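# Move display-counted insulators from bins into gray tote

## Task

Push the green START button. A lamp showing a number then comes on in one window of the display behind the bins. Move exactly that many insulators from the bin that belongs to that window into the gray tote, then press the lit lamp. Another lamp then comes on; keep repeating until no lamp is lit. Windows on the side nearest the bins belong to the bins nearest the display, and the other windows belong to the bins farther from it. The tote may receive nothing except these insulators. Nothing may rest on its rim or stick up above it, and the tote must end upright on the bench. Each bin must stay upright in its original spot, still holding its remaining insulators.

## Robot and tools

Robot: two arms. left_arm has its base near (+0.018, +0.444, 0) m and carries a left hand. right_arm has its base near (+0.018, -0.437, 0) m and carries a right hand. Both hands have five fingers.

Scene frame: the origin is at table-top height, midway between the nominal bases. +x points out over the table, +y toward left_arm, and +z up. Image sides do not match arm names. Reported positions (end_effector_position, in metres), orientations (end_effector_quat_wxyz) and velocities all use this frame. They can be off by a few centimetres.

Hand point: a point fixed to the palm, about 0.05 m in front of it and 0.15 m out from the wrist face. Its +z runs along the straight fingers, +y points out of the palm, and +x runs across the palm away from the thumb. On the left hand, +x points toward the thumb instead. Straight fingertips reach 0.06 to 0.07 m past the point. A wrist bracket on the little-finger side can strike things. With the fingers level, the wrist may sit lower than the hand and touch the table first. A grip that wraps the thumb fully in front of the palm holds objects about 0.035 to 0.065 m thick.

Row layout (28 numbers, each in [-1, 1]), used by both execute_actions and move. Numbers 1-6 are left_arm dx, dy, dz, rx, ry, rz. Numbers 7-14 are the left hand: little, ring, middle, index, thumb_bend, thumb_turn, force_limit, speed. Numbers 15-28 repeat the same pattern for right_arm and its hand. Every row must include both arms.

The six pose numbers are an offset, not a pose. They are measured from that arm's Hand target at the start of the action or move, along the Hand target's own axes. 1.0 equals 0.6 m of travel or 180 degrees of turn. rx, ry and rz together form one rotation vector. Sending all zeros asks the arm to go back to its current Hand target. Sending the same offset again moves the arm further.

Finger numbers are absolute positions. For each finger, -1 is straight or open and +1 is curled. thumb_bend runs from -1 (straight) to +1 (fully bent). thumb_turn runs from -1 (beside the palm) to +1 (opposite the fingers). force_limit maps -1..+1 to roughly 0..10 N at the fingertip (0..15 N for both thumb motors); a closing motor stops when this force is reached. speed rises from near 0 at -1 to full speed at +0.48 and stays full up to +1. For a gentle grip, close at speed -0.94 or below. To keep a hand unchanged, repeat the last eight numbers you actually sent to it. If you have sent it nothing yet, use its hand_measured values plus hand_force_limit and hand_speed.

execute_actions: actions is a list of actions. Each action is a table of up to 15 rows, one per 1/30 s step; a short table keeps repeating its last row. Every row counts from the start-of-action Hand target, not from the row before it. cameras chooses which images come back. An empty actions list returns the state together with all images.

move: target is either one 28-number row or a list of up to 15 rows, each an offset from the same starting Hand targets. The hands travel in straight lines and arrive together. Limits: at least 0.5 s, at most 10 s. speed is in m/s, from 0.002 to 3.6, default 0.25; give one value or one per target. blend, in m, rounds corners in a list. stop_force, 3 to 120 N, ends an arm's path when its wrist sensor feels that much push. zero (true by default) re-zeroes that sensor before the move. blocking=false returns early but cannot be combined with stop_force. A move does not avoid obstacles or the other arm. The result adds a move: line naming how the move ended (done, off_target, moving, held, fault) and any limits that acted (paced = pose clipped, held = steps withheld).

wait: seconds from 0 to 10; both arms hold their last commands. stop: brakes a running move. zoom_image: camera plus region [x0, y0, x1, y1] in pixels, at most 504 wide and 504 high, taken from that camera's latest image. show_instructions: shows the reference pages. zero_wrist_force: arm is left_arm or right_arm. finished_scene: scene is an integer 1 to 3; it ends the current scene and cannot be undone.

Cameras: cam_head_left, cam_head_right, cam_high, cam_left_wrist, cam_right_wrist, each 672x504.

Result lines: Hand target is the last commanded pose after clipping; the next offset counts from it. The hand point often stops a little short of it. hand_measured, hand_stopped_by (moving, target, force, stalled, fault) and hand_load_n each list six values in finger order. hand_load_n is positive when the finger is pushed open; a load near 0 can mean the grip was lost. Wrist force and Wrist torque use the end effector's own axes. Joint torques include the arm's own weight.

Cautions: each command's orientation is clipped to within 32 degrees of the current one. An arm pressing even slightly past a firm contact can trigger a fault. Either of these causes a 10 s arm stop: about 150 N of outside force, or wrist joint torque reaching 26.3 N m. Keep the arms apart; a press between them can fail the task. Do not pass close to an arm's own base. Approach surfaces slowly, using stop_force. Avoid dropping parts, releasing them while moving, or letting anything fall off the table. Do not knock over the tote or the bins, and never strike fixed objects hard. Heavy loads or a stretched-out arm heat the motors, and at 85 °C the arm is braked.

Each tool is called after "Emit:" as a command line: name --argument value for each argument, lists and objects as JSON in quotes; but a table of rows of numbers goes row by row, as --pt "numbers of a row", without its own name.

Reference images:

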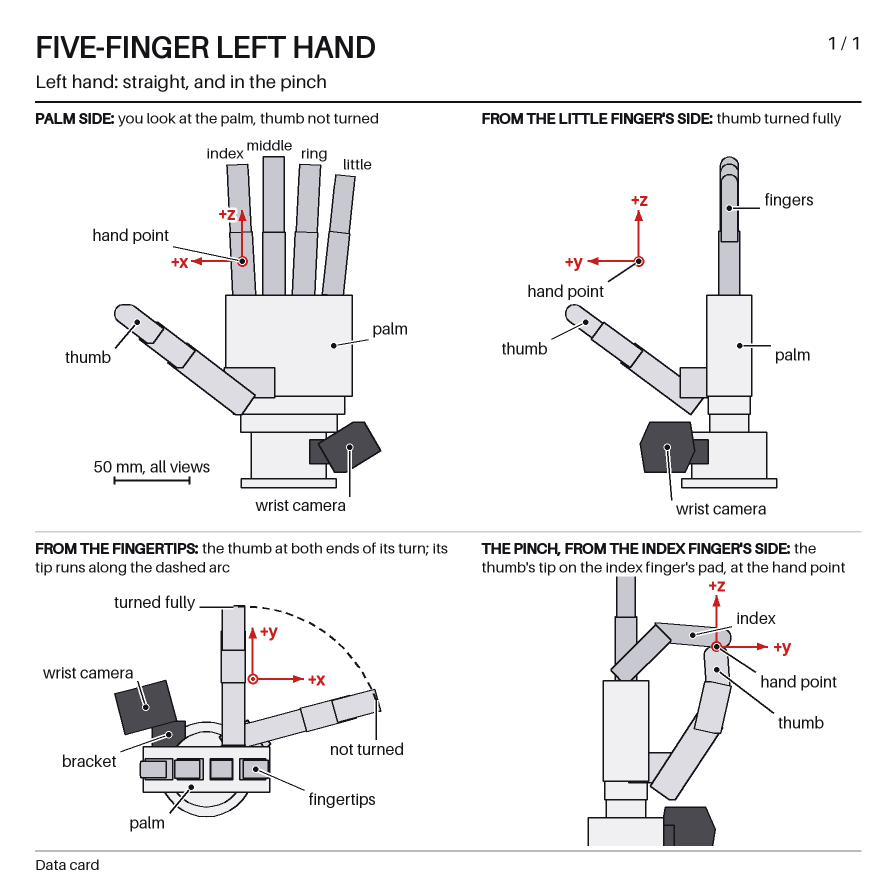

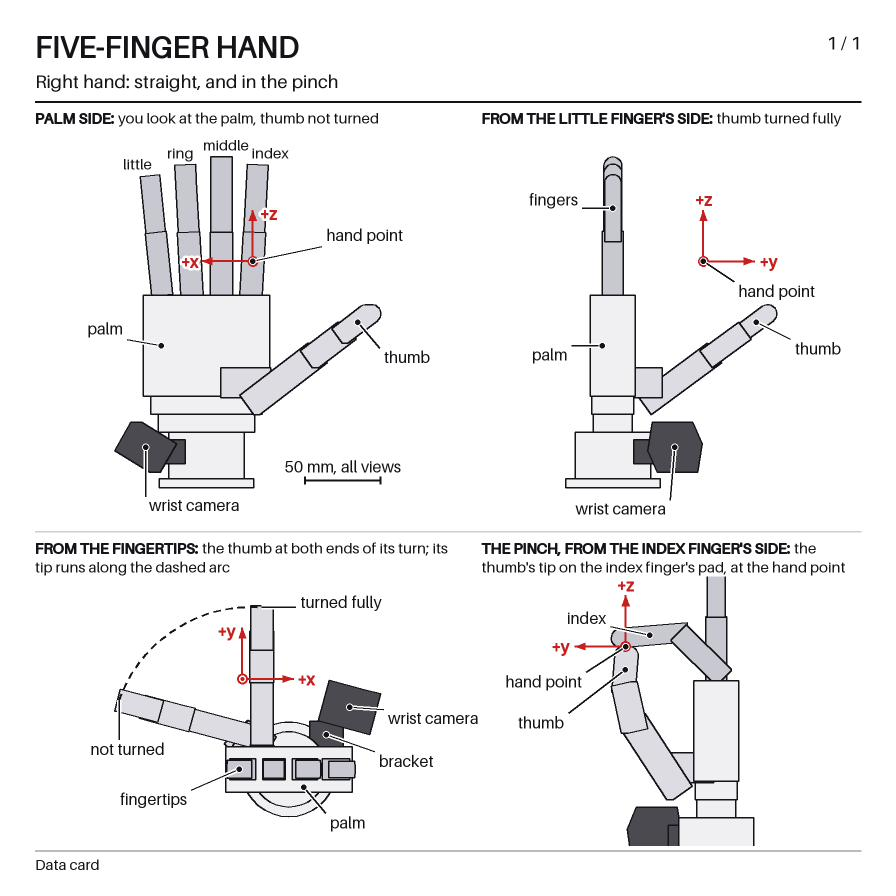

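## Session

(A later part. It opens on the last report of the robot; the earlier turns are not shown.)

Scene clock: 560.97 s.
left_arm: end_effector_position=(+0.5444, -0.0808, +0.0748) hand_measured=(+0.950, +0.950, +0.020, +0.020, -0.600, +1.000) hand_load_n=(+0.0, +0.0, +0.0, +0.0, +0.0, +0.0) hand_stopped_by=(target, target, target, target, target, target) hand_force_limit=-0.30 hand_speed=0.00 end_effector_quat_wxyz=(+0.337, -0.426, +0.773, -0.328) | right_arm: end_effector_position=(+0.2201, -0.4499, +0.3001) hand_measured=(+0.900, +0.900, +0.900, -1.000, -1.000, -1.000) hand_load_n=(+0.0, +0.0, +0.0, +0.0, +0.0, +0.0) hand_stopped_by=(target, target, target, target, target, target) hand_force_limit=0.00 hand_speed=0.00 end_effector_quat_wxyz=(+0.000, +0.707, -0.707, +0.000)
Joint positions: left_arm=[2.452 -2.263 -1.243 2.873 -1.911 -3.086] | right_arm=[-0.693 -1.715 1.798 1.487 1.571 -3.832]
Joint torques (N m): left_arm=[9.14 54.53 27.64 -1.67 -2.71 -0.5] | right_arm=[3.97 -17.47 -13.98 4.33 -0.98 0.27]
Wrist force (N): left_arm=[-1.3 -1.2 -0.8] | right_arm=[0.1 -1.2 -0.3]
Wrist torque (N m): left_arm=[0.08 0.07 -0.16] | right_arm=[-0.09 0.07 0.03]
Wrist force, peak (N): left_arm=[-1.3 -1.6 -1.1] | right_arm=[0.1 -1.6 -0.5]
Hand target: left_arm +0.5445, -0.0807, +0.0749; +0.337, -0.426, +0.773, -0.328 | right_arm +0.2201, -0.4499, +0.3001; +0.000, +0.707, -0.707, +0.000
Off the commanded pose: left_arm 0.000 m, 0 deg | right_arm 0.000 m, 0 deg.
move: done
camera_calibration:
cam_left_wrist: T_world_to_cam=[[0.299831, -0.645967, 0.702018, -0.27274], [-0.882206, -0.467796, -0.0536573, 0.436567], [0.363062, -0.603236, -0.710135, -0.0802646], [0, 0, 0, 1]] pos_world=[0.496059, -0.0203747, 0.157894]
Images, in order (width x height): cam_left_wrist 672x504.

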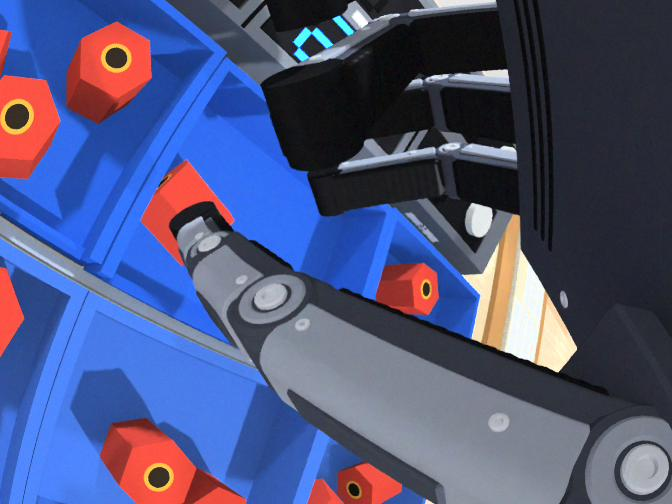

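Emit:
move --target '[0.0232,0.0665,0.046,0,0,0,0.95,0.95,0.02,0.02,-0.6,1,-0.3,0,0,0,0,0,0,0,0.9,0.9,0.9,-1,-1,-1,0,0]' --speed 0.03 --stop_force 4 --cameras '["cam_left_wrist"]'

Scene clock: 578.63 s.
left_arm: end_effector_position=(+0.5434, -0.0821, +0.0245) hand_measured=(+0.950, +0.950, +0.020, +0.020, -0.600, +1.000) hand_load_n=(+0.0, +0.0, +0.0, +0.0, +0.0, +0.5) hand_stopped_by=(target, target, target, target, target, target) hand_force_limit=-0.30 hand_speed=0.00 end_effector_quat_wxyz=(+0.337, -0.426, +0.773, -0.328) | right_arm: end_effector_position=(+0.2201, -0.4499, +0.3001) hand_measured=(+0.900, +0.900, +0.900, -1.000, -1.000, -1.000) hand_load_n=(+0.0, +0.0, +0.0, +0.0, +0.0, +0.0) hand_stopped_by=(target, target, target, target, target, target) hand_force_limit=0.00 hand_speed=0.00 end_effector_quat_wxyz=(+0.000, +0.707, -0.707, +0.000)
Joint positions: left_arm=[2.449 -2.314 -1.292 2.973 -1.914 -3.088] | right_arm=[-0.693 -1.715 1.798 1.487 1.571 -3.832]
Joint torques (N m): left_arm=[-1.86 56.32 26.2 -1.66 -1.43 -0.38] | right_arm=[4.66 -17.28 -14.29 4.24 -0.94 0.28]
Wrist force (N): left_arm=[-1.2 -1.0 -1.0] | right_arm=[0.2 -1.1 -0.3]
Wrist torque (N m): left_arm=[0.11 0.06 -0.08] | right_arm=[-0.08 0.07 0.04]
Wrist force, peak (N): left_arm=[-1.4 -1.7 -1.4] | right_arm=[0.1 -1.6 -0.3]
Hand target: left_arm +0.5434, -0.0821, +0.0245; +0.337, -0.426, +0.773, -0.328 | right_arm +0.2201, -0.4499, +0.3001; +0.000, +0.707, -0.707, +0.000
Off the commanded pose: left_arm 0.000 m, 0 deg | right_arm 0.000 m, 0 deg.
move: done
camera_calibration:
cam_left_wrist: T_world_to_cam=[[0.29994, -0.645808, 0.702117, -0.238094], [-0.882007, -0.468152, -0.0538194, 0.432244], [0.363455, -0.60313, -0.710025, -0.116669], [0, 0, 0, 1]] pos_world=[0.49506, -0.0217738, 0.107595]
Images, in order (width x height): cam_left_wrist 672x504.

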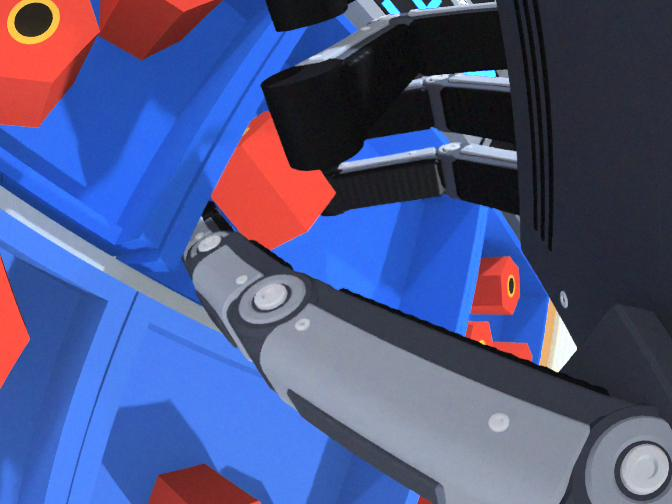

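Emit:
move --pt "0 0 0 0 0 0 0.95 0.95 0.45 0.4 -0.6 1 -0.3 -0.88 0 0 0 0 0 0 0.9 0.9 0.9 -1 -1 -1 0 0" --pt "-0.0403 -0.1325 -0.0928 0 0 0 0.95 0.95 0.45 0.4 -0.6 1 -0.3 -0.88 0 0 0 0 0 0 0.9 0.9 0.9 -1 -1 -1 0 0" --speed 0.08 --cameras '["cam_left_wrist"]'

Scene clock: 584.80 s.
left_arm: end_effector_position=(+0.5436, -0.0822, +0.1246) hand_measured=(+0.950, +0.950, +0.108, +0.208, -0.602, +1.000) hand_load_n=(+0.0, +0.0, +1.0, +2.0, +3.0, +0.0) hand_stopped_by=(target, target, force, force, target, target) hand_force_limit=-0.30 hand_speed=-0.88 end_effector_quat_wxyz=(+0.337, -0.426, +0.773, -0.328) | right_arm: end_effector_position=(+0.2201, -0.4499, +0.3001) hand_measured=(+0.900, +0.900, +0.900, -1.000, -1.000, -1.000) hand_load_n=(+0.0, +0.0, +0.0, +0.0, +0.0, +0.0) hand_stopped_by=(target, target, target, target, target, target) hand_force_limit=0.00 hand_speed=0.00 end_effector_quat_wxyz=(+0.000, +0.707, -0.707, +0.000)
Joint positions: left_arm=[2.449 -2.226 -1.173 2.766 -1.914 -3.088] | right_arm=[-0.693 -1.715 1.798 1.487 1.571 -3.832]
Joint torques (N m): left_arm=[6.44 30.78 9.82 -0.61 0.97 -0.24] | right_arm=[4.31 -17.63 -14.71 4.34 -1.01 0.35]
Wrist force (N): left_arm=[-1.2 -1.0 -0.9] | right_arm=[0.0 -1.2 -0.4]
Wrist torque (N m): left_arm=[0.09 0.06 -0.08] | right_arm=[-0.09 0.10 0.02]
Wrist force, peak (N): left_arm=[-1.3 -1.7 -1.4] | right_arm=[0.1 -1.6 -0.3]
Hand target: left_arm +0.5435, -0.0822, +0.1245; +0.337, -0.426, +0.773, -0.328 | right_arm +0.2201, -0.4499, +0.3001; +0.000, +0.707, -0.707, +0.000
Off the commanded pose: left_arm 0.000 m, 0 deg | right_arm 0.000 m, 0 deg.
move: done
camera_calibration:
cam_left_wrist: T_world_to_cam=[[0.29979, -0.6457, 0.70228, -0.308394], [-0.88201, -0.468138, -0.0539086, 0.437827], [0.363573, -0.603257, -0.709857, -0.0457633], [0, 0, 0, 1]] pos_world=[0.49526, -0.0217734, 0.207696]
Images, in order (width x height): cam_left_wrist 672x504.

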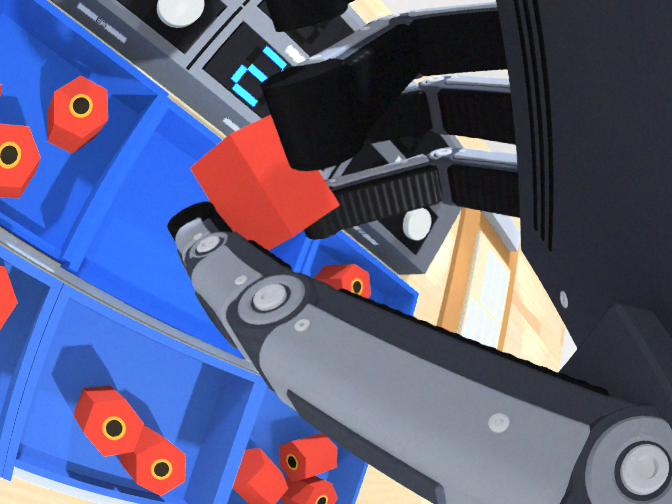

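Emit:
move --pt "0 0 0 0 0 0 0.95 0.95 0.5 0.5 -0.6 1 0.0 -0.9 0 0 0 0 0 0 0.9 0.9 0.9 -1 -1 -1 0 0" --pt "-0.4105 0.3428 -0.3277 0 -0.0255 0.0364 0.95 0.95 0.5 0.5 -0.6 1 0.0 -0.9 0 0 0 0 0 0 0.9 0.9 0.9 -1 -1 -1 0 0" --pt "-0.3693 0.478 -0.233 0 -0.0255 0.0364 0.95 0.95 0.5 0.5 -0.6 1 0.0 -0.9 0 0 0 0 0 0 0.9 0.9 0.9 -1 -1 -1 0 0" --pt "-0.3693 0.478 -0.233 0 -0.0255 0.0364 0.95 0.95 0.05 0.05 -0.6 1 -0.3 -0.7 0 0 0 0 0 0 0.9 0.9 0.9 -1 -1 -1 0 0" --pt "-0.4105 0.3428 -0.3277 0 -0.0255 0.0364 0.95 0.95 0.05 0.05 -0.6 1 -0.3 -0.7 0 0 0 0 0 0 0.9 0.9 0.9 -1 -1 -1 0 0" --speed '[0.1,0.3,0.12,0.1,0.2]' --cameras '["cam_left_wrist"]'

Scene clock: 603.40 s.
left_arm: end_effector_position=(+0.3972, +0.2645, +0.1302) hand_measured=(+0.950, +0.950, +0.050, +0.050, -0.600, +1.000) hand_load_n=(+0.0, +0.0, +0.0, +0.0, +0.0, +0.0) hand_stopped_by=(target, target, target, target, target, target) hand_force_limit=-0.30 hand_speed=-0.70 end_effector_quat_wxyz=(+0.386, -0.394, +0.782, -0.291) end_effector_velocity=(-0.002, +0.000, -0.001) end_effector_angular_velocity=(+0.001, +0.007, -0.001) | right_arm: end_effector_position=(+0.2201, -0.4499, +0.3001) hand_measured=(+0.900, +0.900, +0.900, -1.000, -1.000, -1.000) hand_load_n=(+0.0, +0.0, +0.0, +0.0, -0.5, +0.0) hand_stopped_by=(target, target, target, target, target, target) hand_force_limit=0.00 hand_speed=0.00 end_effector_quat_wxyz=(+0.000, +0.707, -0.707, +0.000)
Joint positions: left_arm=[3.068 -1.377 -2.226 3.038 -1.475 -2.623] | right_arm=[-0.693 -1.715 1.798 1.487 1.571 -3.832]
Joint velocities: left_arm=[-0.001 0 -0.001 -0.005 0 0] | right_arm=[within noise]
Joint torques (N m): left_arm=[2.32 17.68 26.63 -1.47 0.91 0.87] | right_arm=[3.97 -17.22 -14.11 4.33 -0.79 0.53]
Wrist force (N): left_arm=[-1.2 -1.1 -1.0] | right_arm=[-0.2 -1.2 -0.1]
Wrist torque (N m): left_arm=[0.10 0.04 -0.13] | right_arm=[-0.11 0.11 0.01]
Wrist force, peak (N): left_arm=[-1.8 -2.7 -2.0] | right_arm=[0.2 -1.6 -0.6]
Hand target: left_arm +0.3972, +0.2645, +0.1304; +0.386, -0.394, +0.782, -0.291 | right_arm +0.2201, -0.4499, +0.3001; +0.000, +0.707, -0.707, +0.000
Off the commanded pose: left_arm 0.000 m, 0 deg | right_arm 0.000 m, 0 deg.
move: done
camera_calibration:
cam_left_wrist: T_world_to_cam=[[0.260682, -0.730352, 0.631373, 0.00258152], [-0.875671, -0.454241, -0.163904, 0.479414], [0.406503, -0.510148, -0.757961, 0.185243], [0, 0, 0, 1]] pos_world=[0.343835, 0.314157, 0.217355]
Images, in order (width x height): cam_left_wrist 672x504.

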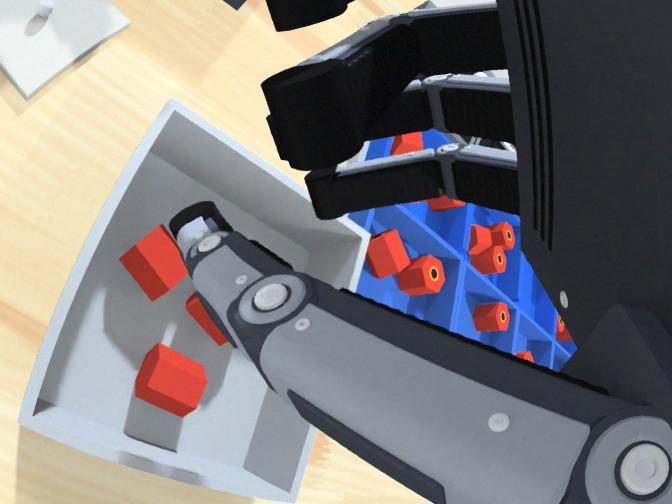

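Emit:
move --target '[0.4127,-0.3687,0.3625,-0.1367,0.0908,-0.0831,0.95,0.95,0.95,-1,-0.6,1,-0.3,0,0,0,0,0,0,0,0.9,0.9,0.9,-1,-1,-1,0,0]' --speed 0.3

Emit:
move --target '[0,0.0292,0.0505,0,0,0,0.95,0.95,0.95,-1,-0.6,1,-0.3,0,0,0,0,0,0,0,0.9,0.9,0.9,-1,-1,-1,0,0]' --speed 0.02 --stop_force 6 --cameras '["cam_high","cam_head_left"]'

Emit:
zoom_image --camera "cam_high" --region '[240, 200, 480, 390]'

Scene clock: 615.60 s.
left_arm: end_effector_position=(+0.5678, -0.0916, +0.0896) hand_measured=(+0.950, +0.950, +0.950, -1.000, -0.600, +1.000) hand_load_n=(+0.0, +0.0, +0.0, +0.0, +0.0, +0.0) hand_stopped_by=(target, target, target, target, target, target) hand_force_limit=-0.30 hand_speed=0.00 end_effector_quat_wxyz=(+0.139, -0.519, +0.815, -0.218) | right_arm: end_effector_position=(+0.2201, -0.4499, +0.3001) hand_measured=(+0.900, +0.900, +0.900, -1.000, -1.000, -1.000) hand_load_n=(+0.0, +0.5, +0.0, +0.0, +0.0, +0.0) hand_stopped_by=(target, target, target, target, target, target) hand_force_limit=0.00 hand_speed=0.00 end_effector_quat_wxyz=(+0.000, +0.707, -0.707, +0.000)
Joint positions: left_arm=[2.564 -2.629 -0.475 2.053 -1.638 -3.258] | right_arm=[-0.693 -1.715 1.798 1.487 1.571 -3.832]
Joint torques (N m): left_arm=[9.43 45.19 28.39 -3.08 2.12 -1.5] | right_arm=[4.03 -17.74 -13.47 4.45 -0.93 0.62]
Wrist force (N): left_arm=[-0.9 -0.8 -1.4] | right_arm=[0.2 -1.4 -0.3]
Wrist torque (N m): left_arm=[0.16 0.06 -0.13] | right_arm=[-0.12 0.06 0.03]
Wrist force, peak (N): left_arm=[-2.2 0.2 -2.4] | right_arm=[0.0 -1.6 -0.3]
Hand target: left_arm +0.5678, -0.0916, +0.0896; +0.139, -0.519, +0.815, -0.218 | right_arm +0.2201, -0.4499, +0.3001; +0.000, +0.707, -0.707, +0.000
Off the commanded pose: left_arm 0.000 m, 0 deg | right_arm 0.000 m, 0 deg.
move: done

Scene clock: 618.03 s.
left_arm: end_effector_position=(+0.5679, -0.0916, +0.0646) hand_measured=(+0.950, +0.950, +0.950, -1.000, -0.600, +1.000) hand_load_n=(+0.0, +0.0, +0.0, +0.0, +0.0, +0.0) hand_stopped_by=(target, target, target, target, target, target) hand_force_limit=-0.30 hand_speed=0.00 end_effector_quat_wxyz=(+0.139, -0.519, +0.815, -0.218) | right_arm: end_effector_position=(+0.2201, -0.4499, +0.3001) hand_measured=(+0.900, +0.900, +0.900, -1.000, -1.000, -1.000) hand_load_n=(+0.0, +0.0, +0.0, +0.0, +0.0, +0.0) hand_stopped_by=(target, target, target, target, target, target) hand_force_limit=0.00 hand_speed=0.00 end_effector_quat_wxyz=(+0.000, +0.707, -0.707, +0.000)
Joint positions: left_arm=[2.564 -2.628 -0.54 2.117 -1.638 -3.258] | right_arm=[-0.693 -1.715 1.798 1.487 1.571 -3.832]
Joint torques (N m): left_arm=[6.68 61.84 26.23 -0.79 1.16 -1.76] | right_arm=[3.84 -16.89 -13.71 4.23 -0.76 0.56]
Wrist force (N): left_arm=[-0.5 -3.0 -6.1] | right_arm=[0.1 -1.4 -0.6]
Wrist torque (N m): left_arm=[0.59 0.04 -0.09] | right_arm=[-0.12 0.08 0.02]
Wrist force, peak (N): left_arm=[-1.4 -5.6 -7.3] | right_arm=[0.1 -1.5 -0.5]
Hand target: left_arm +0.5679, -0.0916, +0.0646; +0.139, -0.519, +0.815, -0.218 (not the last commanded pose) | right_arm +0.2201, -0.4499, +0.3001; +0.000, +0.707, -0.707, +0.000
Off the commanded pose: left_arm 0.010 m, 0 deg | right_arm 0.000 m, 0 deg.
move: contact (left_arm)
Images, in order (width x height): cam_head_left 672x504, cam_high 672x504.

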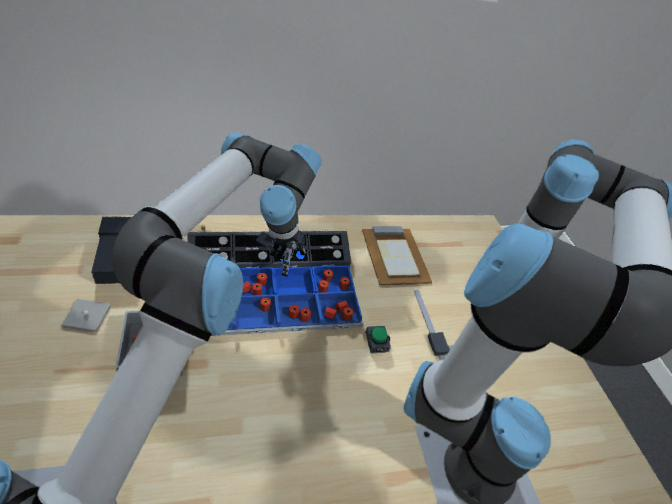

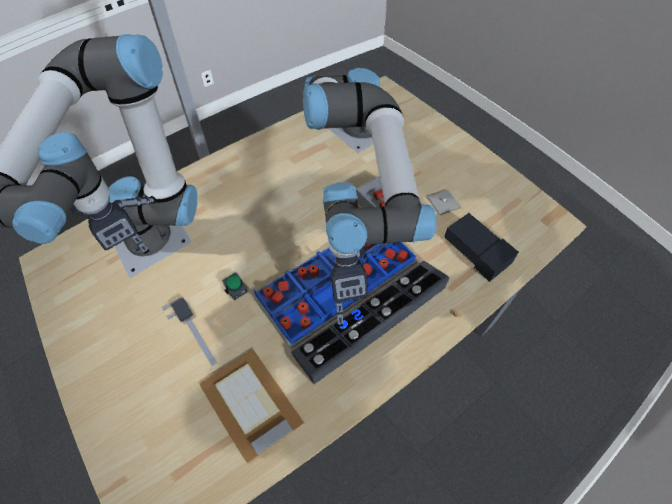

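Scaled by 2.100.

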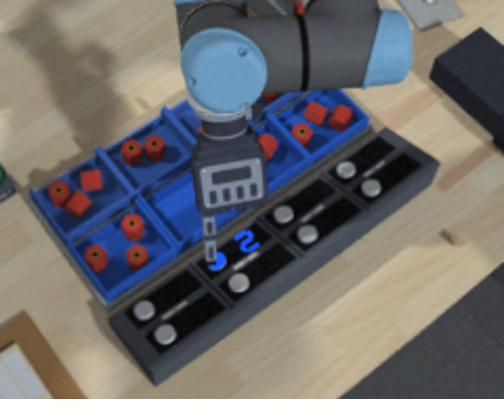

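Emit:
move --target '[0,0.0055,0.0095,0,0,0,0.95,0.95,0.95,-1,-0.6,1,-0.3,0,0,0,0,0,0,0,0.9,0.9,0.9,-1,-1,-1,0,0]' --speed 0.015 --stop_force 8 --cameras '["cam_high"]'

Emit:
zoom_image --camera "cam_high" --region '[240, 200, 480, 390]'

Scene clock: 622.33 s.
left_arm: end_effector_position=(+0.5679, -0.0917, +0.0617) hand_measured=(+0.950, +0.950, +0.950, -1.000, -0.600, +1.000) hand_load_n=(+0.0, +0.0, +0.0, +1.5, +0.0, +0.0) hand_stopped_by=(target, target, target, target, target, target) hand_force_limit=-0.30 hand_speed=0.00 end_effector_quat_wxyz=(+0.139, -0.519, +0.815, -0.219) | right_arm: end_effector_position=(+0.2201, -0.4499, +0.3001) hand_measured=(+0.900, +0.900, +0.900, -1.000, -1.000, -1.000) hand_load_n=(+0.0, +0.0, +0.0, +0.0, +0.0, +0.0) hand_stopped_by=(target, target, target, target, target, target) hand_force_limit=0.00 hand_speed=0.00 end_effector_quat_wxyz=(+0.000, +0.707, -0.707, +0.000)
Joint positions: left_arm=[2.564 -2.628 -0.547 2.125 -1.638 -3.258] | right_arm=[-0.693 -1.715 1.798 1.487 1.571 -3.832]
Joint torques (N m): left_arm=[-0.74 55.43 22.37 -1.73 -1.87 -1.11] | right_arm=[3.47 -17.43 -13.8 4.34 -0.92 0.53]
Wrist force (N): left_arm=[-2.1 -9.2 -11.6] | right_arm=[0.3 -1.3 -0.3]
Wrist torque (N m): left_arm=[1.18 -0.03 -0.15] | right_arm=[-0.10 0.04 0.04]
Wrist force, peak (N): left_arm=[-2.7 -12.0 -16.1] | right_arm=[0.1 -1.5 -0.4]
Hand target: left_arm +0.5680, -0.0917, +0.0617; +0.139, -0.519, +0.815, -0.219 (not the last commanded pose) | right_arm +0.2201, -0.4499, +0.3001; +0.000, +0.707, -0.707, +0.000
Off the commanded pose: left_arm 0.004 m, 0 deg | right_arm 0.000 m, 0 deg.
move: contact (left_arm)
Images, in order (width x height): cam_high 672x504.

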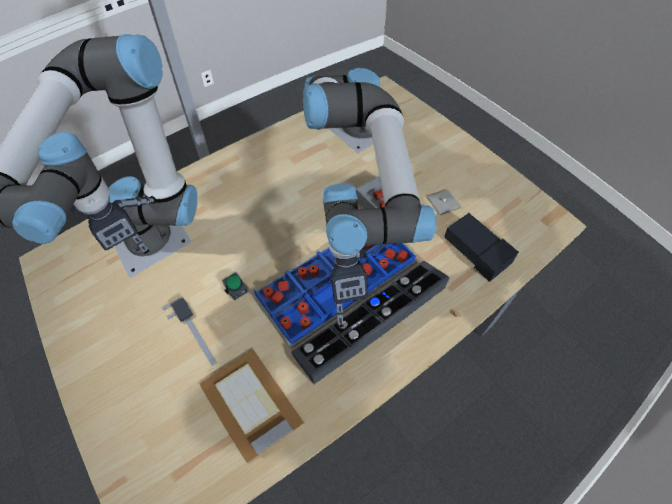

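Scaled by 2.100.

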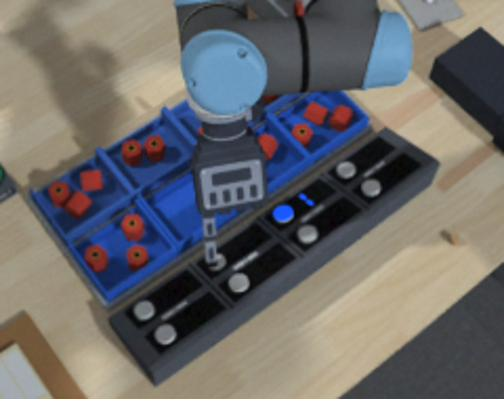

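Emit:
move --pt "0 -0.05 -0.0866 0 0 0 0.95 0.95 0.95 -1 -0.6 1 -0.3 0 0 0 0 0 0 0 0.9 0.9 0.9 -1 -1 -1 0 0" --pt "-0.0945 -0.0303 -0.1332 0.1339 -0.0801 0.0363 0.95 0.95 0.02 0.02 -0.6 1 -0.3 0 0 0 0 0 0 0 0.9 0.9 0.9 -1 -1 -1 0 0" --speed 0.25 --blend '[0.01,0]' --cameras '["cam_left_wrist"]'

Emit:
zoom_image --camera "cam_left_wrist" --region '[0, 50, 300, 350]'

Scene clock: 634.93 s.
left_arm: end_effector_position=(+0.5699, -0.0300, +0.1400) hand_measured=(+0.950, +0.950, +0.020, +0.020, -0.600, +1.000) hand_load_n=(+0.0, +0.0, +0.0, +0.0, +0.0, +0.0) hand_stopped_by=(target, target, target, target, target, target) hand_force_limit=-0.30 hand_speed=0.00 end_effector_quat_wxyz=(+0.357, -0.455, +0.755, -0.309) | right_arm: end_effector_position=(+0.2201, -0.4499, +0.3001) hand_measured=(+0.900, +0.900, +0.900, -1.000, -1.000, -1.000) hand_load_n=(+0.0, +0.0, +0.0, +0.0, +0.0, +0.0) hand_stopped_by=(target, target, target, target, target, target) hand_force_limit=0.00 hand_speed=0.00 end_effector_quat_wxyz=(+0.000, +0.707, -0.707, +0.000)
Joint positions: left_arm=[2.52 -2.183 -1.206 2.753 -1.935 -3.083] | right_arm=[-0.693 -1.715 1.798 1.487 1.571 -3.832]
Joint torques (N m): left_arm=[8.82 52.33 8.54 -0.35 -2.83 1.41] | right_arm=[3.83 -17.57 -13.91 4.37 -0.93 0.74]
Wrist force (N): left_arm=[-1.0 -1.1 -0.7] | right_arm=[0.0 -1.2 -0.5]
Wrist torque (N m): left_arm=[0.07 0.04 -0.05] | right_arm=[-0.07 0.10 0.02]
Wrist force, peak (N): left_arm=[-2.0 -9.3 -11.8] | right_arm=[0.0 -1.6 -0.4]
Hand target: left_arm +0.5699, -0.0300, +0.1400; +0.357, -0.455, +0.755, -0.309 | right_arm +0.2201, -0.4499, +0.3001; +0.000, +0.707, -0.707, +0.000
Off the commanded pose: left_arm 0.000 m, 0 deg | right_arm 0.000 m, 0 deg.
move: done
camera_calibration:
cam_left_wrist: T_world_to_cam=[[0.349786, -0.628659, 0.694577, -0.320335], [-0.838421, -0.540852, -0.0672984, 0.461055], [0.417971, -0.558808, -0.716264, -0.0416988], [0, 0, 0, 1]] pos_world=[0.516035, 0.0246796, 0.223658]
Images, in order (width x height): cam_left_wrist 672x504.

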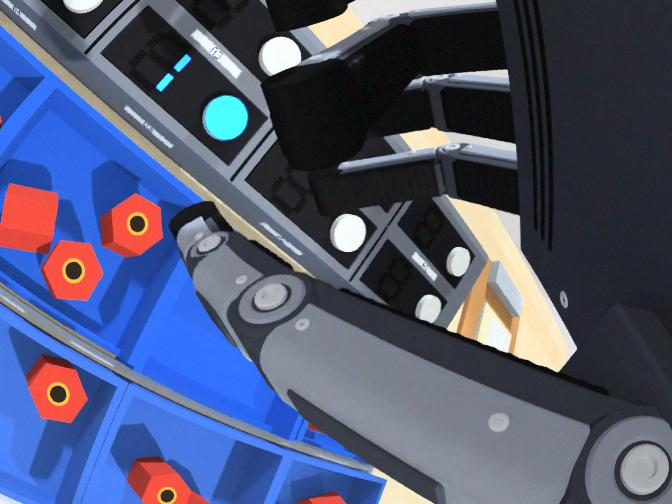

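Scaled by 1.680 from the camera's 672x504 image, which has a finer 960x720 frame.

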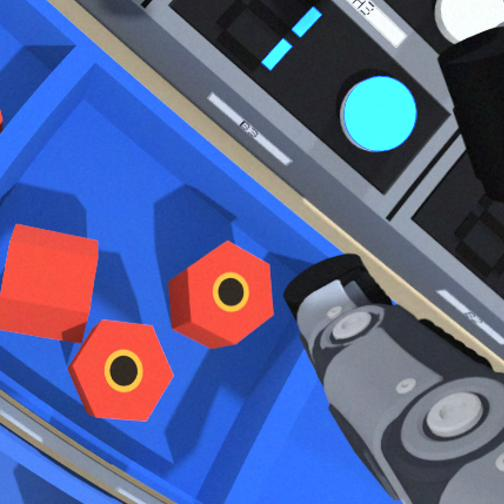

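Emit:
zoom_image --camera "cam_left_wrist" --region '[0, 170, 120, 310]'

Scaled by 3.600 from the camera's 672x504 image, which has a finer 960x720 frame.

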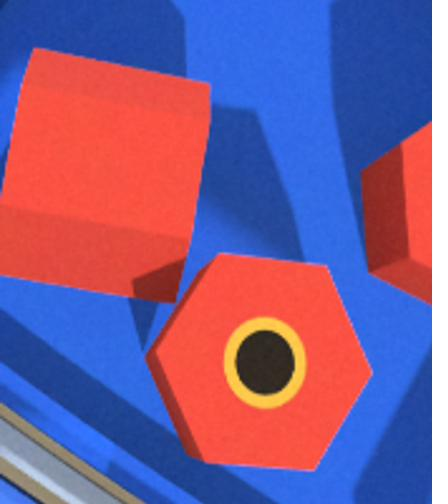

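Emit:
move --target '[-0.0293,0.1598,-0.1545,-0.3147,0.0227,-0.1418,0.95,0.95,0.95,-1,-0.6,1,-0.3,0,0,0,0,0,0,0,0.9,0.9,0.9,-1,-1,-1,0,0]' --speed 0.3

Emit:
move --target '[0,0,0.0758,0,0,0,0.95,0.95,0.95,-1,-0.6,1,-0.3,0,0,0,0,0,0,0,0.9,0.9,0.9,-1,-1,-1,0,0]' --speed 0.04 --stop_force 4 --cameras '["cam_high"]'

Emit:
zoom_image --camera "cam_high" --region '[300, 220, 440, 330]'

Scene clock: 681.57 s.
left_arm: end_effector_position=(+0.4550, +0.0371, +0.1200) hand_measured=(+0.950, +0.950, +0.950, -1.000, -0.600, +1.000) hand_load_n=(+0.0, +0.0, +0.0, +0.0, +0.0, +0.0) hand_stopped_by=(target, target, target, target, target, target) hand_force_limit=-0.30 hand_speed=0.00 end_effector_quat_wxyz=(+0.000, +0.707, -0.708, +0.000) | right_arm: end_effector_position=(+0.2201, -0.4499, +0.3001) hand_measured=(+0.900, +0.900, +0.900, -1.000, -1.000, -1.000) hand_load_n=(+0.0, +0.0, +0.0, +0.0, +0.0, +0.0) hand_stopped_by=(target, target, target, target, target, target) hand_force_limit=0.00 hand_speed=0.00 end_effector_quat_wxyz=(+0.000, +0.707, -0.707, +0.000)
Joint positions: left_arm=[2.701 -2.433 -0.884 1.747 -1.572 -3.573] | right_arm=[-0.693 -1.715 1.798 1.487 1.571 -3.832]
Joint torques (N m): left_arm=[-4.15 57.64 27.54 -4.34 -0.41 1.22] | right_arm=[3.74 -16.86 -14.57 4.31 -0.89 0.54]
Wrist force (N): left_arm=[-0.7 -0.4 -0.6] | right_arm=[0.3 -1.3 -0.3]
Wrist torque (N m): left_arm=[0.15 0.08 -0.09] | right_arm=[-0.11 0.04 0.04]
Wrist force, peak (N): left_arm=[-0.9 -1.4 -0.8] | right_arm=[0.3 -1.6 -0.3]
Hand target: left_arm +0.4550, +0.0370, +0.1202; +0.000, +0.707, -0.708, +0.000 | right_arm +0.2201, -0.4499, +0.3001; +0.000, +0.707, -0.707, +0.000
Off the commanded pose: left_arm 0.000 m, 0 deg | right_arm 0.000 m, 0 deg.
move: done

Scene clock: 683.67 s.
left_arm: end_effector_position=(+0.4550, +0.0370, +0.0800) hand_measured=(+0.950, +0.950, +0.950, -1.000, -0.600, +1.000) hand_load_n=(+0.0, +0.0, +0.0, -0.5, +0.0, +0.5) hand_stopped_by=(target, target, target, target, target, target) hand_force_limit=-0.30 hand_speed=0.00 end_effector_quat_wxyz=(+0.000, +0.707, -0.708, +0.000) | right_arm: end_effector_position=(+0.2201, -0.4499, +0.3001) hand_measured=(+0.900, +0.900, +0.900, -1.000, -1.000, -1.000) hand_load_n=(+0.0, +0.0, +0.0, +0.0, +0.0, +0.0) hand_stopped_by=(target, target, target, target, target, target) hand_force_limit=0.00 hand_speed=0.00 end_effector_quat_wxyz=(+0.000, +0.707, -0.707, +0.000)
Joint positions: left_arm=[2.701 -2.459 -0.941 1.829 -1.571 -3.573] | right_arm=[-0.693 -1.715 1.798 1.487 1.571 -3.832]
Joint torques (N m): left_arm=[-4.04 57.52 22.57 -1.3 0.06 1.45] | right_arm=[4.4 -17.16 -14.28 4.24 -0.72 0.56]
Wrist force (N): left_arm=[-1.0 -0.3 -3.0] | right_arm=[0.2 -1.1 -0.3]
Wrist torque (N m): left_arm=[0.30 0.08 -0.10] | right_arm=[-0.08 0.06 0.04]
Wrist force, peak (N): left_arm=[-1.8 -1.3 -28.0] | right_arm=[0.2 -1.6 -0.2]
Hand target: left_arm +0.4550, +0.0370, +0.0800; +0.000, +0.707, -0.708, +0.000 (not the last commanded pose) | right_arm +0.2201, -0.4499, +0.3001; +0.000, +0.707, -0.707, +0.000
Off the commanded pose: left_arm 0.005 m, 0 deg | right_arm 0.000 m, 0 deg.
move: contact (left_arm)
Images, in order (width x height): cam_high 672x504.

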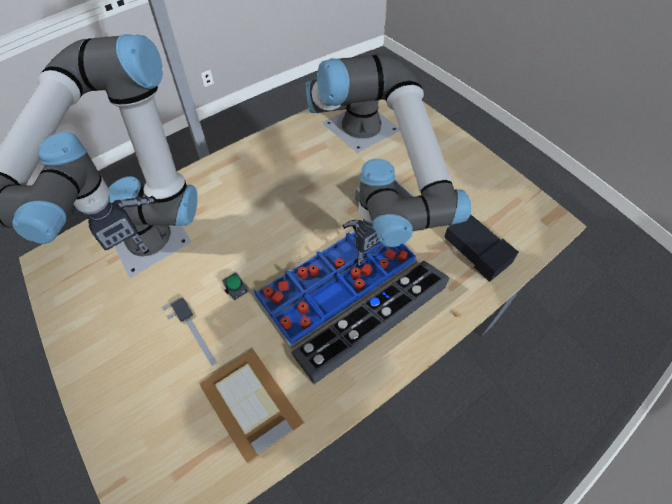

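Scaled by 3.600.

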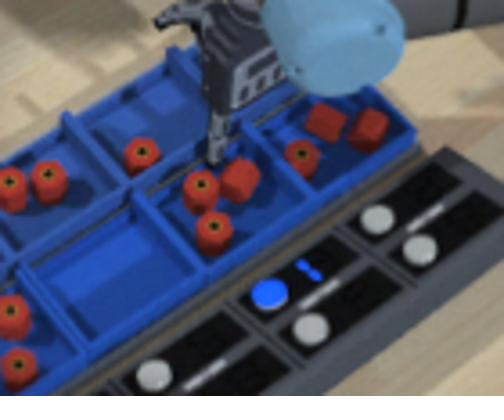

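Emit:
move --pt "0 0 -0.0017 0 0 0 0.95 0.95 0.95 -1 -0.6 1 -0.3 0 0 0 0 0 0 0 0.9 0.9 0.9 -1 -1 -1 0 0" --pt "-0.011 -0.0255 -0.0017 0 0 0 0.95 0.95 0.95 -1 -0.6 1 -0.3 0 0 0 0 0 0 0 0.9 0.9 0.9 -1 -1 -1 0 0" --pt "-0.008 -0.02 -0.11 0 0 0 0.95 0.95 0.95 -1 -0.6 1 -0.3 0 0 0 0 0 0 0 0.9 0.9 0.9 -1 -1 -1 0 0" --speed '[0.05,0.04,0.15]' --cameras '["cam_high"]'

Emit:
zoom_image --camera "cam_high" --region '[300, 220, 440, 330]'

Scene clock: 692.57 s.
left_arm: end_effector_position=(+0.4670, +0.0417, +0.1460) hand_measured=(+0.950, +0.950, +0.950, -1.000, -0.600, +1.000) hand_load_n=(+0.0, +0.0, +0.0, +0.0, +0.0, +0.0) hand_stopped_by=(target, target, target, target, target, target) hand_force_limit=-0.30 hand_speed=0.00 end_effector_quat_wxyz=(+0.000, +0.707, -0.708, +0.000) | right_arm: end_effector_position=(+0.2201, -0.4499, +0.3001) hand_measured=(+0.900, +0.900, +0.900, -1.000, -1.000, -1.000) hand_load_n=(+0.0, +0.0, +0.0, +0.0, +0.0, +0.0) hand_stopped_by=(target, target, target, target, target, target) hand_force_limit=0.00 hand_speed=0.00 end_effector_quat_wxyz=(+0.000, +0.707, -0.707, +0.000)
Joint positions: left_arm=[2.717 -2.444 -0.798 1.671 -1.571 -3.558] | right_arm=[-0.693 -1.715 1.798 1.487 1.571 -3.832]
Joint torques (N m): left_arm=[3.67 40.65 14.82 -4.15 1.16 1.12] | right_arm=[4.35 -17.16 -14.38 4.23 -0.83 0.59]
Wrist force (N): left_arm=[-0.8 -0.3 -0.6] | right_arm=[0.1 -1.3 -0.4]
Wrist torque (N m): left_arm=[0.15 0.09 -0.03] | right_arm=[-0.11 0.08 0.03]
Wrist force, peak (N): left_arm=[-1.0 -0.5 -3.3] | right_arm=[0.0 -1.6 -0.1]
Hand target: left_arm +0.4670, +0.0418, +0.1461; +0.000, +0.707, -0.708, +0.000 | right_arm +0.2201, -0.4499, +0.3001; +0.000, +0.707, -0.707, +0.000
Off the commanded pose: left_arm 0.000 m, 0 deg | right_arm 0.000 m, 0 deg.
move: done
Images, in order (width x height): cam_high 672x504.

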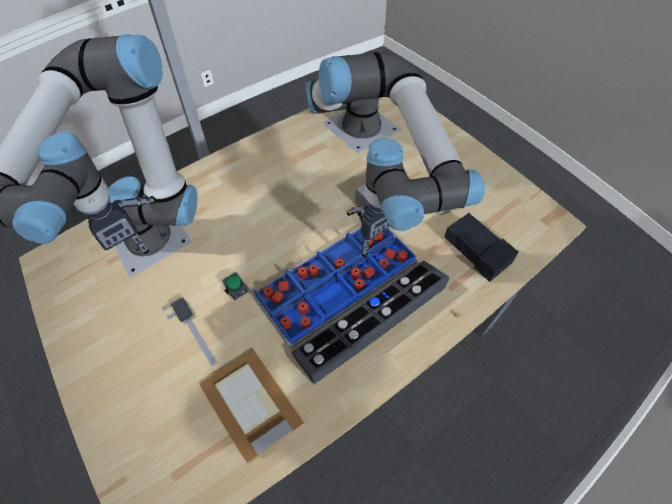

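Scaled by 3.600.

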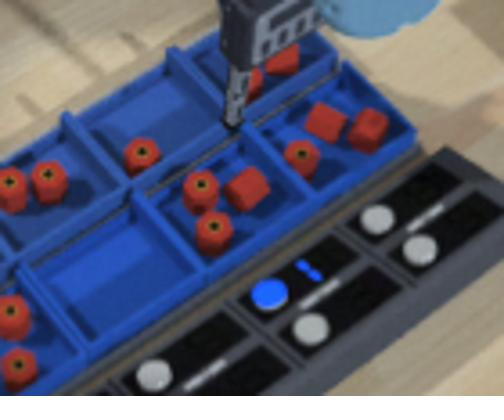

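Emit:
move --target '[0.0638,-0.0867,0.0935,0.3174,0.2456,0.455,0.95,0.95,0.0,0.0,-0.6,1,-0.3,0,0,0,0,0,0,0,0.9,0.9,0.9,-1,-1,-1,0,0]' --speed 0.4 --cameras '["cam_left_wrist"]'

Emit:
zoom_image --camera "cam_left_wrist" --region '[0, 30, 300, 330]'

Scene clock: 705.40 s.
left_arm: end_effector_position=(+0.5191, +0.0035, +0.0899) hand_measured=(+0.950, +0.950, +0.000, +0.000, -0.600, +1.000) hand_load_n=(+0.0, +0.0, +0.0, +0.0, +0.0, +0.0) hand_stopped_by=(target, target, target, target, target, target) hand_force_limit=-0.30 hand_speed=0.00 end_effector_quat_wxyz=(+0.068, +0.023, +0.842, -0.535) | right_arm: end_effector_position=(+0.2201, -0.4499, +0.3001) hand_measured=(+0.900, +0.900, +0.900, -1.000, -1.000, -1.000) hand_load_n=(+0.0, +0.0, +0.0, +0.0, -0.5, +0.0) hand_stopped_by=(target, target, target, target, target, target) hand_force_limit=0.00 hand_speed=0.00 end_effector_quat_wxyz=(+0.000, +0.707, -0.707, +0.000)
Joint positions: left_arm=[2.932 -2.275 -1.341 2.618 -0.522 -2.055] | right_arm=[-0.693 -1.715 1.798 1.487 1.571 -3.832]
Joint torques (N m): left_arm=[-7.73 47.91 5.12 -1.63 3.84 1.93] | right_arm=[4.14 -16.87 -14.41 4.3 -0.82 0.51]
Wrist force (N): left_arm=[-1.1 -1.5 -0.7] | right_arm=[0.1 -1.0 -0.2]
Wrist torque (N m): left_arm=[0.01 0.03 -0.04] | right_arm=[-0.07 0.08 0.04]
Wrist force, peak (N): left_arm=[-1.2 -1.6 -0.8] | right_arm=[0.0 -1.6 -0.6]
Hand target: left_arm +0.5190, +0.0035, +0.0900; +0.068, +0.023, +0.842, -0.535 | right_arm +0.2201, -0.4499, +0.3001; +0.000, +0.707, -0.707, +0.000
Off the commanded pose: left_arm 0.000 m, 0 deg | right_arm 0.000 m, 0 deg.
move: done
camera_calibration:
cam_left_wrist: T_world_to_cam=[[-0.380789, -0.411508, 0.828046, 0.119807], [-0.803895, 0.589822, -0.0765637, 0.412157], [-0.456893, -0.694817, -0.555407, 0.402593], [0, 0, 0, 1]] pos_world=[0.560895, 0.0859304, 0.155953]
Images, in order (width x height): cam_left_wrist 672x504.

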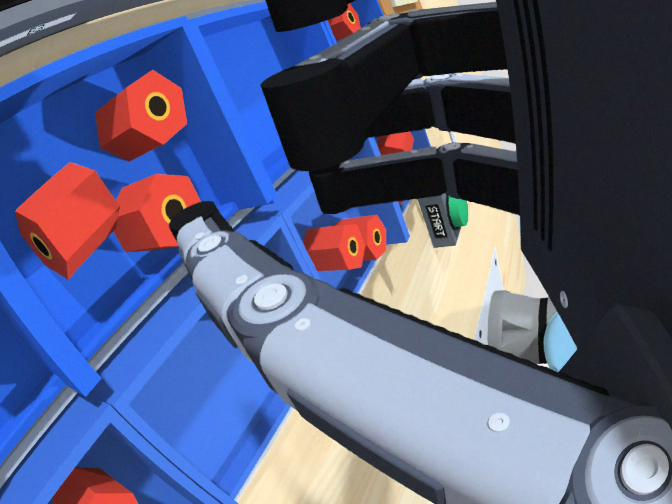

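Scaled by 1.680 from the camera's 672x504 image, which has a finer 960x720 frame.

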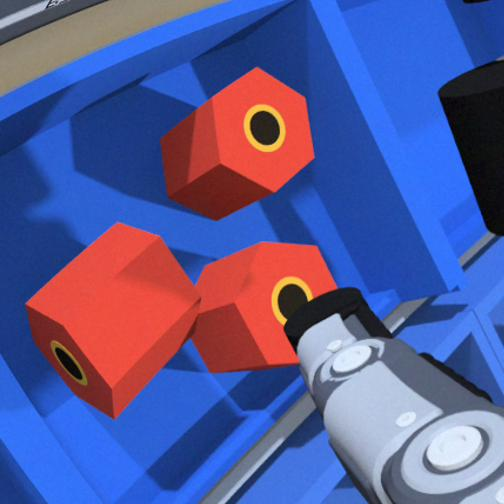

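Emit:
move --target '[0.0088,0.0437,0.023,-0.01,-0.0648,-0.0302,0.95,0.95,-0.05,-0.05,-0.6,1,-0.3,0,0,0,0,0,0,0,0.9,0.9,0.9,-1,-1,-1,0,0]' --speed 0.15

Emit:
move --target '[0.007,0.0449,0.0209,0,0,0,0.95,0.95,-0.05,-0.05,-0.6,1,-0.3,0,0,0,0,0,0,0,0.9,0.9,0.9,-1,-1,-1,0,0]' --speed 0.03 --stop_force 4 --cameras '["cam_left_wrist"]'

Scene clock: 727.03 s.
left_arm: end_effector_position=(+0.5179, +0.0020, +0.0600) hand_measured=(+0.950, +0.950, -0.050, -0.050, -0.600, +1.000) hand_load_n=(+0.0, +0.0, +0.0, +0.0, +0.0, +0.0) hand_stopped_by=(target, target, target, target, target, target) hand_force_limit=-0.30 hand_speed=0.00 end_effector_quat_wxyz=(+0.128, -0.072, +0.839, -0.524) | right_arm: end_effector_position=(+0.2201, -0.4499, +0.3001) hand_measured=(+0.900, +0.900, +0.900, -1.000, -1.000, -1.000) hand_load_n=(+0.0, +0.0, +0.0, +0.0, +0.0, +0.0) hand_stopped_by=(target, target, target, target, target, target) hand_force_limit=0.00 hand_speed=0.00 end_effector_quat_wxyz=(+0.000, +0.707, -0.707, +0.000)
Joint positions: left_arm=[2.9 -2.166 -1.558 3.01 -0.692 -2.398] | right_arm=[-0.693 -1.715 1.798 1.487 1.571 -3.832]
Joint torques (N m): left_arm=[9.61 27.01 17.3 0.31 0.55 -1.29] | right_arm=[4.72 -16.74 -14.64 4.39 -0.78 0.48]
Wrist force (N): left_arm=[-0.8 -1.2 -0.8] | right_arm=[0.0 -1.0 -0.2]
Wrist torque (N m): left_arm=[0.08 0.01 -0.13] | right_arm=[-0.07 0.09 0.02]
Wrist force, peak (N): left_arm=[-1.4 -1.7 -0.8] | right_arm=[0.0 -1.6 -0.3]
Hand target: left_arm +0.5179, +0.0020, +0.0599; +0.128, -0.072, +0.839, -0.524 | right_arm +0.2201, -0.4499, +0.3001; +0.000, +0.707, -0.707, +0.000
Off the commanded pose: left_arm 0.000 m, 0 deg | right_arm 0.000 m, 0 deg.
move: done

Scene clock: 729.13 s.
left_arm: end_effector_position=(+0.5179, +0.0021, +0.0299) hand_measured=(+0.950, +0.950, -0.050, -0.050, -0.600, +1.000) hand_load_n=(+0.0, +0.0, +0.0, +0.0, +0.5, +0.0) hand_stopped_by=(target, target, target, target, target, target) hand_force_limit=-0.30 hand_speed=0.00 end_effector_quat_wxyz=(+0.128, -0.072, +0.839, -0.524) | right_arm: end_effector_position=(+0.2201, -0.4499, +0.3001) hand_measured=(+0.900, +0.900, +0.900, -1.000, -1.000, -1.000) hand_load_n=(+0.0, +0.0, +0.0, +0.0, +0.0, +0.0) hand_stopped_by=(target, target, target, target, target, target) hand_force_limit=0.00 hand_speed=0.00 end_effector_quat_wxyz=(+0.000, +0.707, -0.707, +0.000)
Joint positions: left_arm=[2.901 -2.207 -1.58 3.072 -0.692 -2.398] | right_arm=[-0.693 -1.715 1.798 1.487 1.571 -3.832]
Joint torques (N m): left_arm=[8.84 49.66 24.08 -2.16 -0.14 -1.88] | right_arm=[4.44 -17.69 -13.62 4.31 -0.81 0.36]
Wrist force (N): left_arm=[-0.7 -1.3 -0.6] | right_arm=[0.1 -1.3 -0.2]
Wrist torque (N m): left_arm=[0.07 0.00 -0.12] | right_arm=[-0.11 0.08 0.03]
Wrist force, peak (N): left_arm=[-0.9 -1.5 -0.9] | right_arm=[0.1 -1.5 -0.3]
Hand target: left_arm +0.5179, +0.0021, +0.0299; +0.128, -0.072, +0.839, -0.524 | right_arm +0.2201, -0.4499, +0.3001; +0.000, +0.707, -0.707, +0.000
Off the commanded pose: left_arm 0.000 m, 0 deg | right_arm 0.000 m, 0 deg.
move: done
camera_calibration:
cam_left_wrist: T_world_to_cam=[[-0.278795, -0.486249, 0.828152, 0.115753], [-0.915845, 0.394094, -0.0769242, 0.465952], [-0.288965, -0.779905, -0.555201, 0.28093], [0, 0, 0, 1]] pos_world=[0.54019, 0.0917543, 0.095954]
Images, in order (width x height): cam_left_wrist 672x504.

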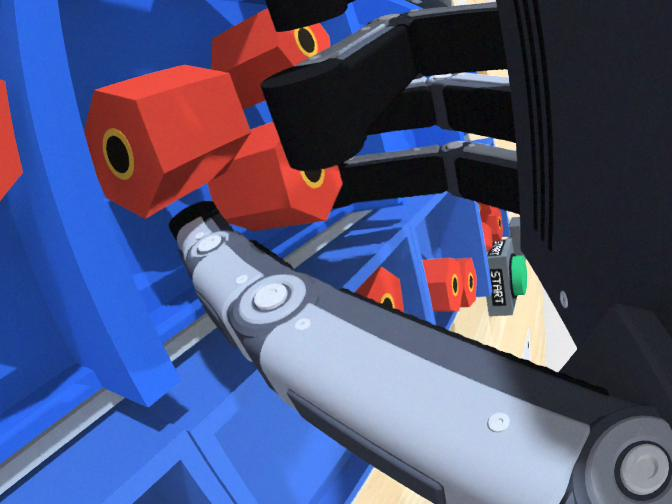

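Emit:
move --target '[0,0,0,0,0,0,0.95,0.95,0.4,0.35,-0.4,1,-0.3,-0.88,0,0,0,0,0,0,0.9,0.9,0.9,-1,-1,-1,0,0]' --speed 0.03 --cameras '["cam_left_wrist"]'

Scene clock: 734.57 s.
left_arm: end_effector_position=(+0.5179, +0.0021, +0.0299) hand_measured=(+0.950, +0.950, +0.070, +0.148, -0.530, +1.000) hand_load_n=(+0.0, +0.0, +2.5, +5.5, +8.0, +0.5) hand_stopped_by=(target, target, force, force, force, target) hand_force_limit=-0.30 hand_speed=-0.88 end_effector_quat_wxyz=(+0.128, -0.072, +0.839, -0.524) | right_arm: end_effector_position=(+0.2201, -0.4499, +0.3001) hand_measured=(+0.900, +0.900, +0.900, -1.000, -1.000, -1.000) hand_load_n=(+0.0, +0.0, +0.0, +0.0, +0.0, +0.0) hand_stopped_by=(target, target, target, target, target, target) hand_force_limit=0.00 hand_speed=0.00 end_effector_quat_wxyz=(+0.000, +0.707, -0.707, +0.000)
Joint positions: left_arm=[2.901 -2.207 -1.58 3.072 -0.692 -2.398] | right_arm=[-0.693 -1.715 1.798 1.487 1.571 -3.832]
Joint torques (N m): left_arm=[3.87 51.16 24.8 -0.99 2.73 -1.83] | right_arm=[3.93 -17.57 -13.83 4.32 -1 0.4]
Wrist force (N): left_arm=[-0.6 -2.0 -1.1] | right_arm=[-0.1 -1.3 -0.3]
Wrist torque (N m): left_arm=[0.04 -0.02 -0.10] | right_arm=[-0.12 0.12 0.02]
Wrist force, peak (N): left_arm=[-0.6 -2.2 -1.2] | right_arm=[0.3 -1.6 -0.4]
Hand target: left_arm +0.5179, +0.0021, +0.0299; +0.128, -0.072, +0.839, -0.524 | right_arm +0.2201, -0.4499, +0.3001; +0.000, +0.707, -0.707, +0.000
Off the commanded pose: left_arm 0.000 m, 0 deg | right_arm 0.000 m, 0 deg.
move: done
camera_calibration:
cam_left_wrist: T_world_to_cam=[[-0.278795, -0.486249, 0.828152, 0.115753], [-0.915845, 0.394094, -0.0769242, 0.465952], [-0.288965, -0.779905, -0.555201, 0.28093], [0, 0, 0, 1]] pos_world=[0.54019, 0.0917543, 0.095954]
Images, in order (width x height): cam_left_wrist 672x504.

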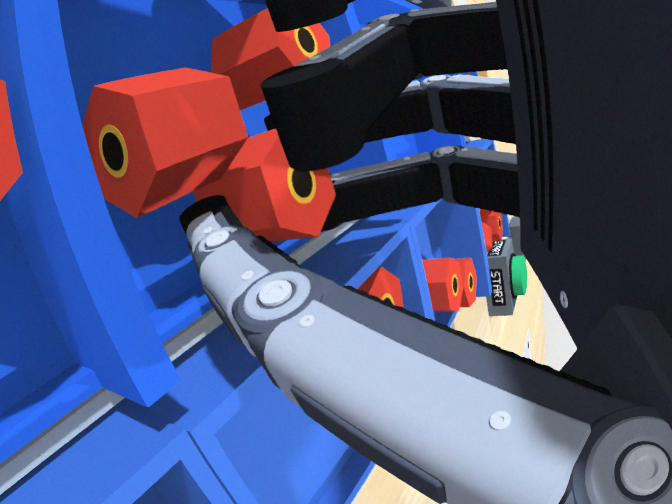

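Emit:
move --pt "-0.0232 -0.1496 -0.0698 0 0 0 0.95 0.95 0.4 0.35 -0.4 1 -0.3 -0.88 0 0 0 0 0 0 0.9 0.9 0.9 -1 -1 -1 0 0" --pt "0.1325 0.0465 -0.5422 -0.1375 -0.2241 -0.1102 0.95 0.95 0.4 0.35 -0.4 1 -0.3 -0.88 0 0 0 0 0 0 0.9 0.9 0.9 -1 -1 -1 0 0" --speed '[0.1,0.3]' --cameras '["cam_left_wrist","cam_high"]'

Scene clock: 779.33 s.
left_arm: end_effector_position=(+0.3477, +0.2739, +0.1299) hand_measured=(+0.950, +0.950, +0.070, +0.148, -0.530, +1.000) hand_load_n=(+0.0, +0.0, +3.0, +5.5, +8.0, +0.5) hand_stopped_by=(target, target, force, force, force, target) hand_force_limit=-0.30 hand_speed=-0.88 end_effector_quat_wxyz=(+0.298, -0.410, +0.810, -0.294) | right_arm: end_effector_position=(+0.2201, -0.4499, +0.3001) hand_measured=(+0.900, +0.900, +0.900, -1.000, -1.000, -1.000) hand_load_n=(+0.0, +0.5, +0.0, +0.0, +0.0, +0.0) hand_stopped_by=(target, target, target, target, target, target) hand_force_limit=0.00 hand_speed=0.00 end_effector_quat_wxyz=(+0.000, +0.707, -0.707, +0.000)
Joint positions: left_arm=[3.226 -1.308 -2.244 2.805 -1.269 -2.549] | right_arm=[-0.693 -1.715 1.798 1.487 1.571 -3.832]
Joint torques (N m): left_arm=[4.96 15.8 18.48 -0.94 -2.39 -1.92] | right_arm=[3.63 -17.2 -14.18 4.25 -0.68 0.35]
Wrist force (N): left_arm=[-0.6 -1.2 -0.5] | right_arm=[0.0 -1.1 -0.4]
Wrist torque (N m): left_arm=[0.05 -0.01 -0.11] | right_arm=[-0.07 0.10 0.02]
Wrist force, peak (N): left_arm=[-0.8 -2.2 -1.0] | right_arm=[0.3 -1.6 -0.3]
Hand target: left_arm +0.3477, +0.2740, +0.1300; +0.298, -0.410, +0.810, -0.294 | right_arm +0.2201, -0.4499, +0.3001; +0.000, +0.707, -0.707, +0.000
Off the commanded pose: left_arm 0.000 m, 0 deg | right_arm 0.000 m, 0 deg.
move: done
camera_calibration:
cam_left_wrist: T_world_to_cam=[[0.330145, -0.700623, 0.63256, -0.00995631], [-0.909701, -0.414987, 0.0151501, 0.418136], [0.25189, -0.580442, -0.774363, 0.285035], [0, 0, 0, 1]] pos_world=[0.311868, 0.331992, 0.220684]
Images, in order (width x height): cam_high 672x504, cam_left_wrist 672x504.

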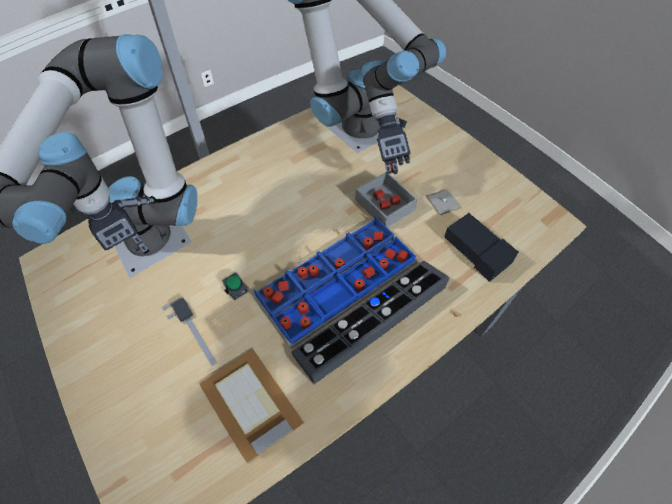

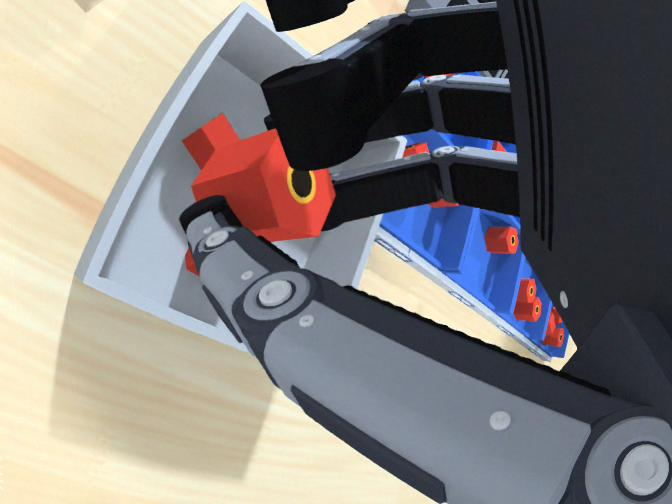

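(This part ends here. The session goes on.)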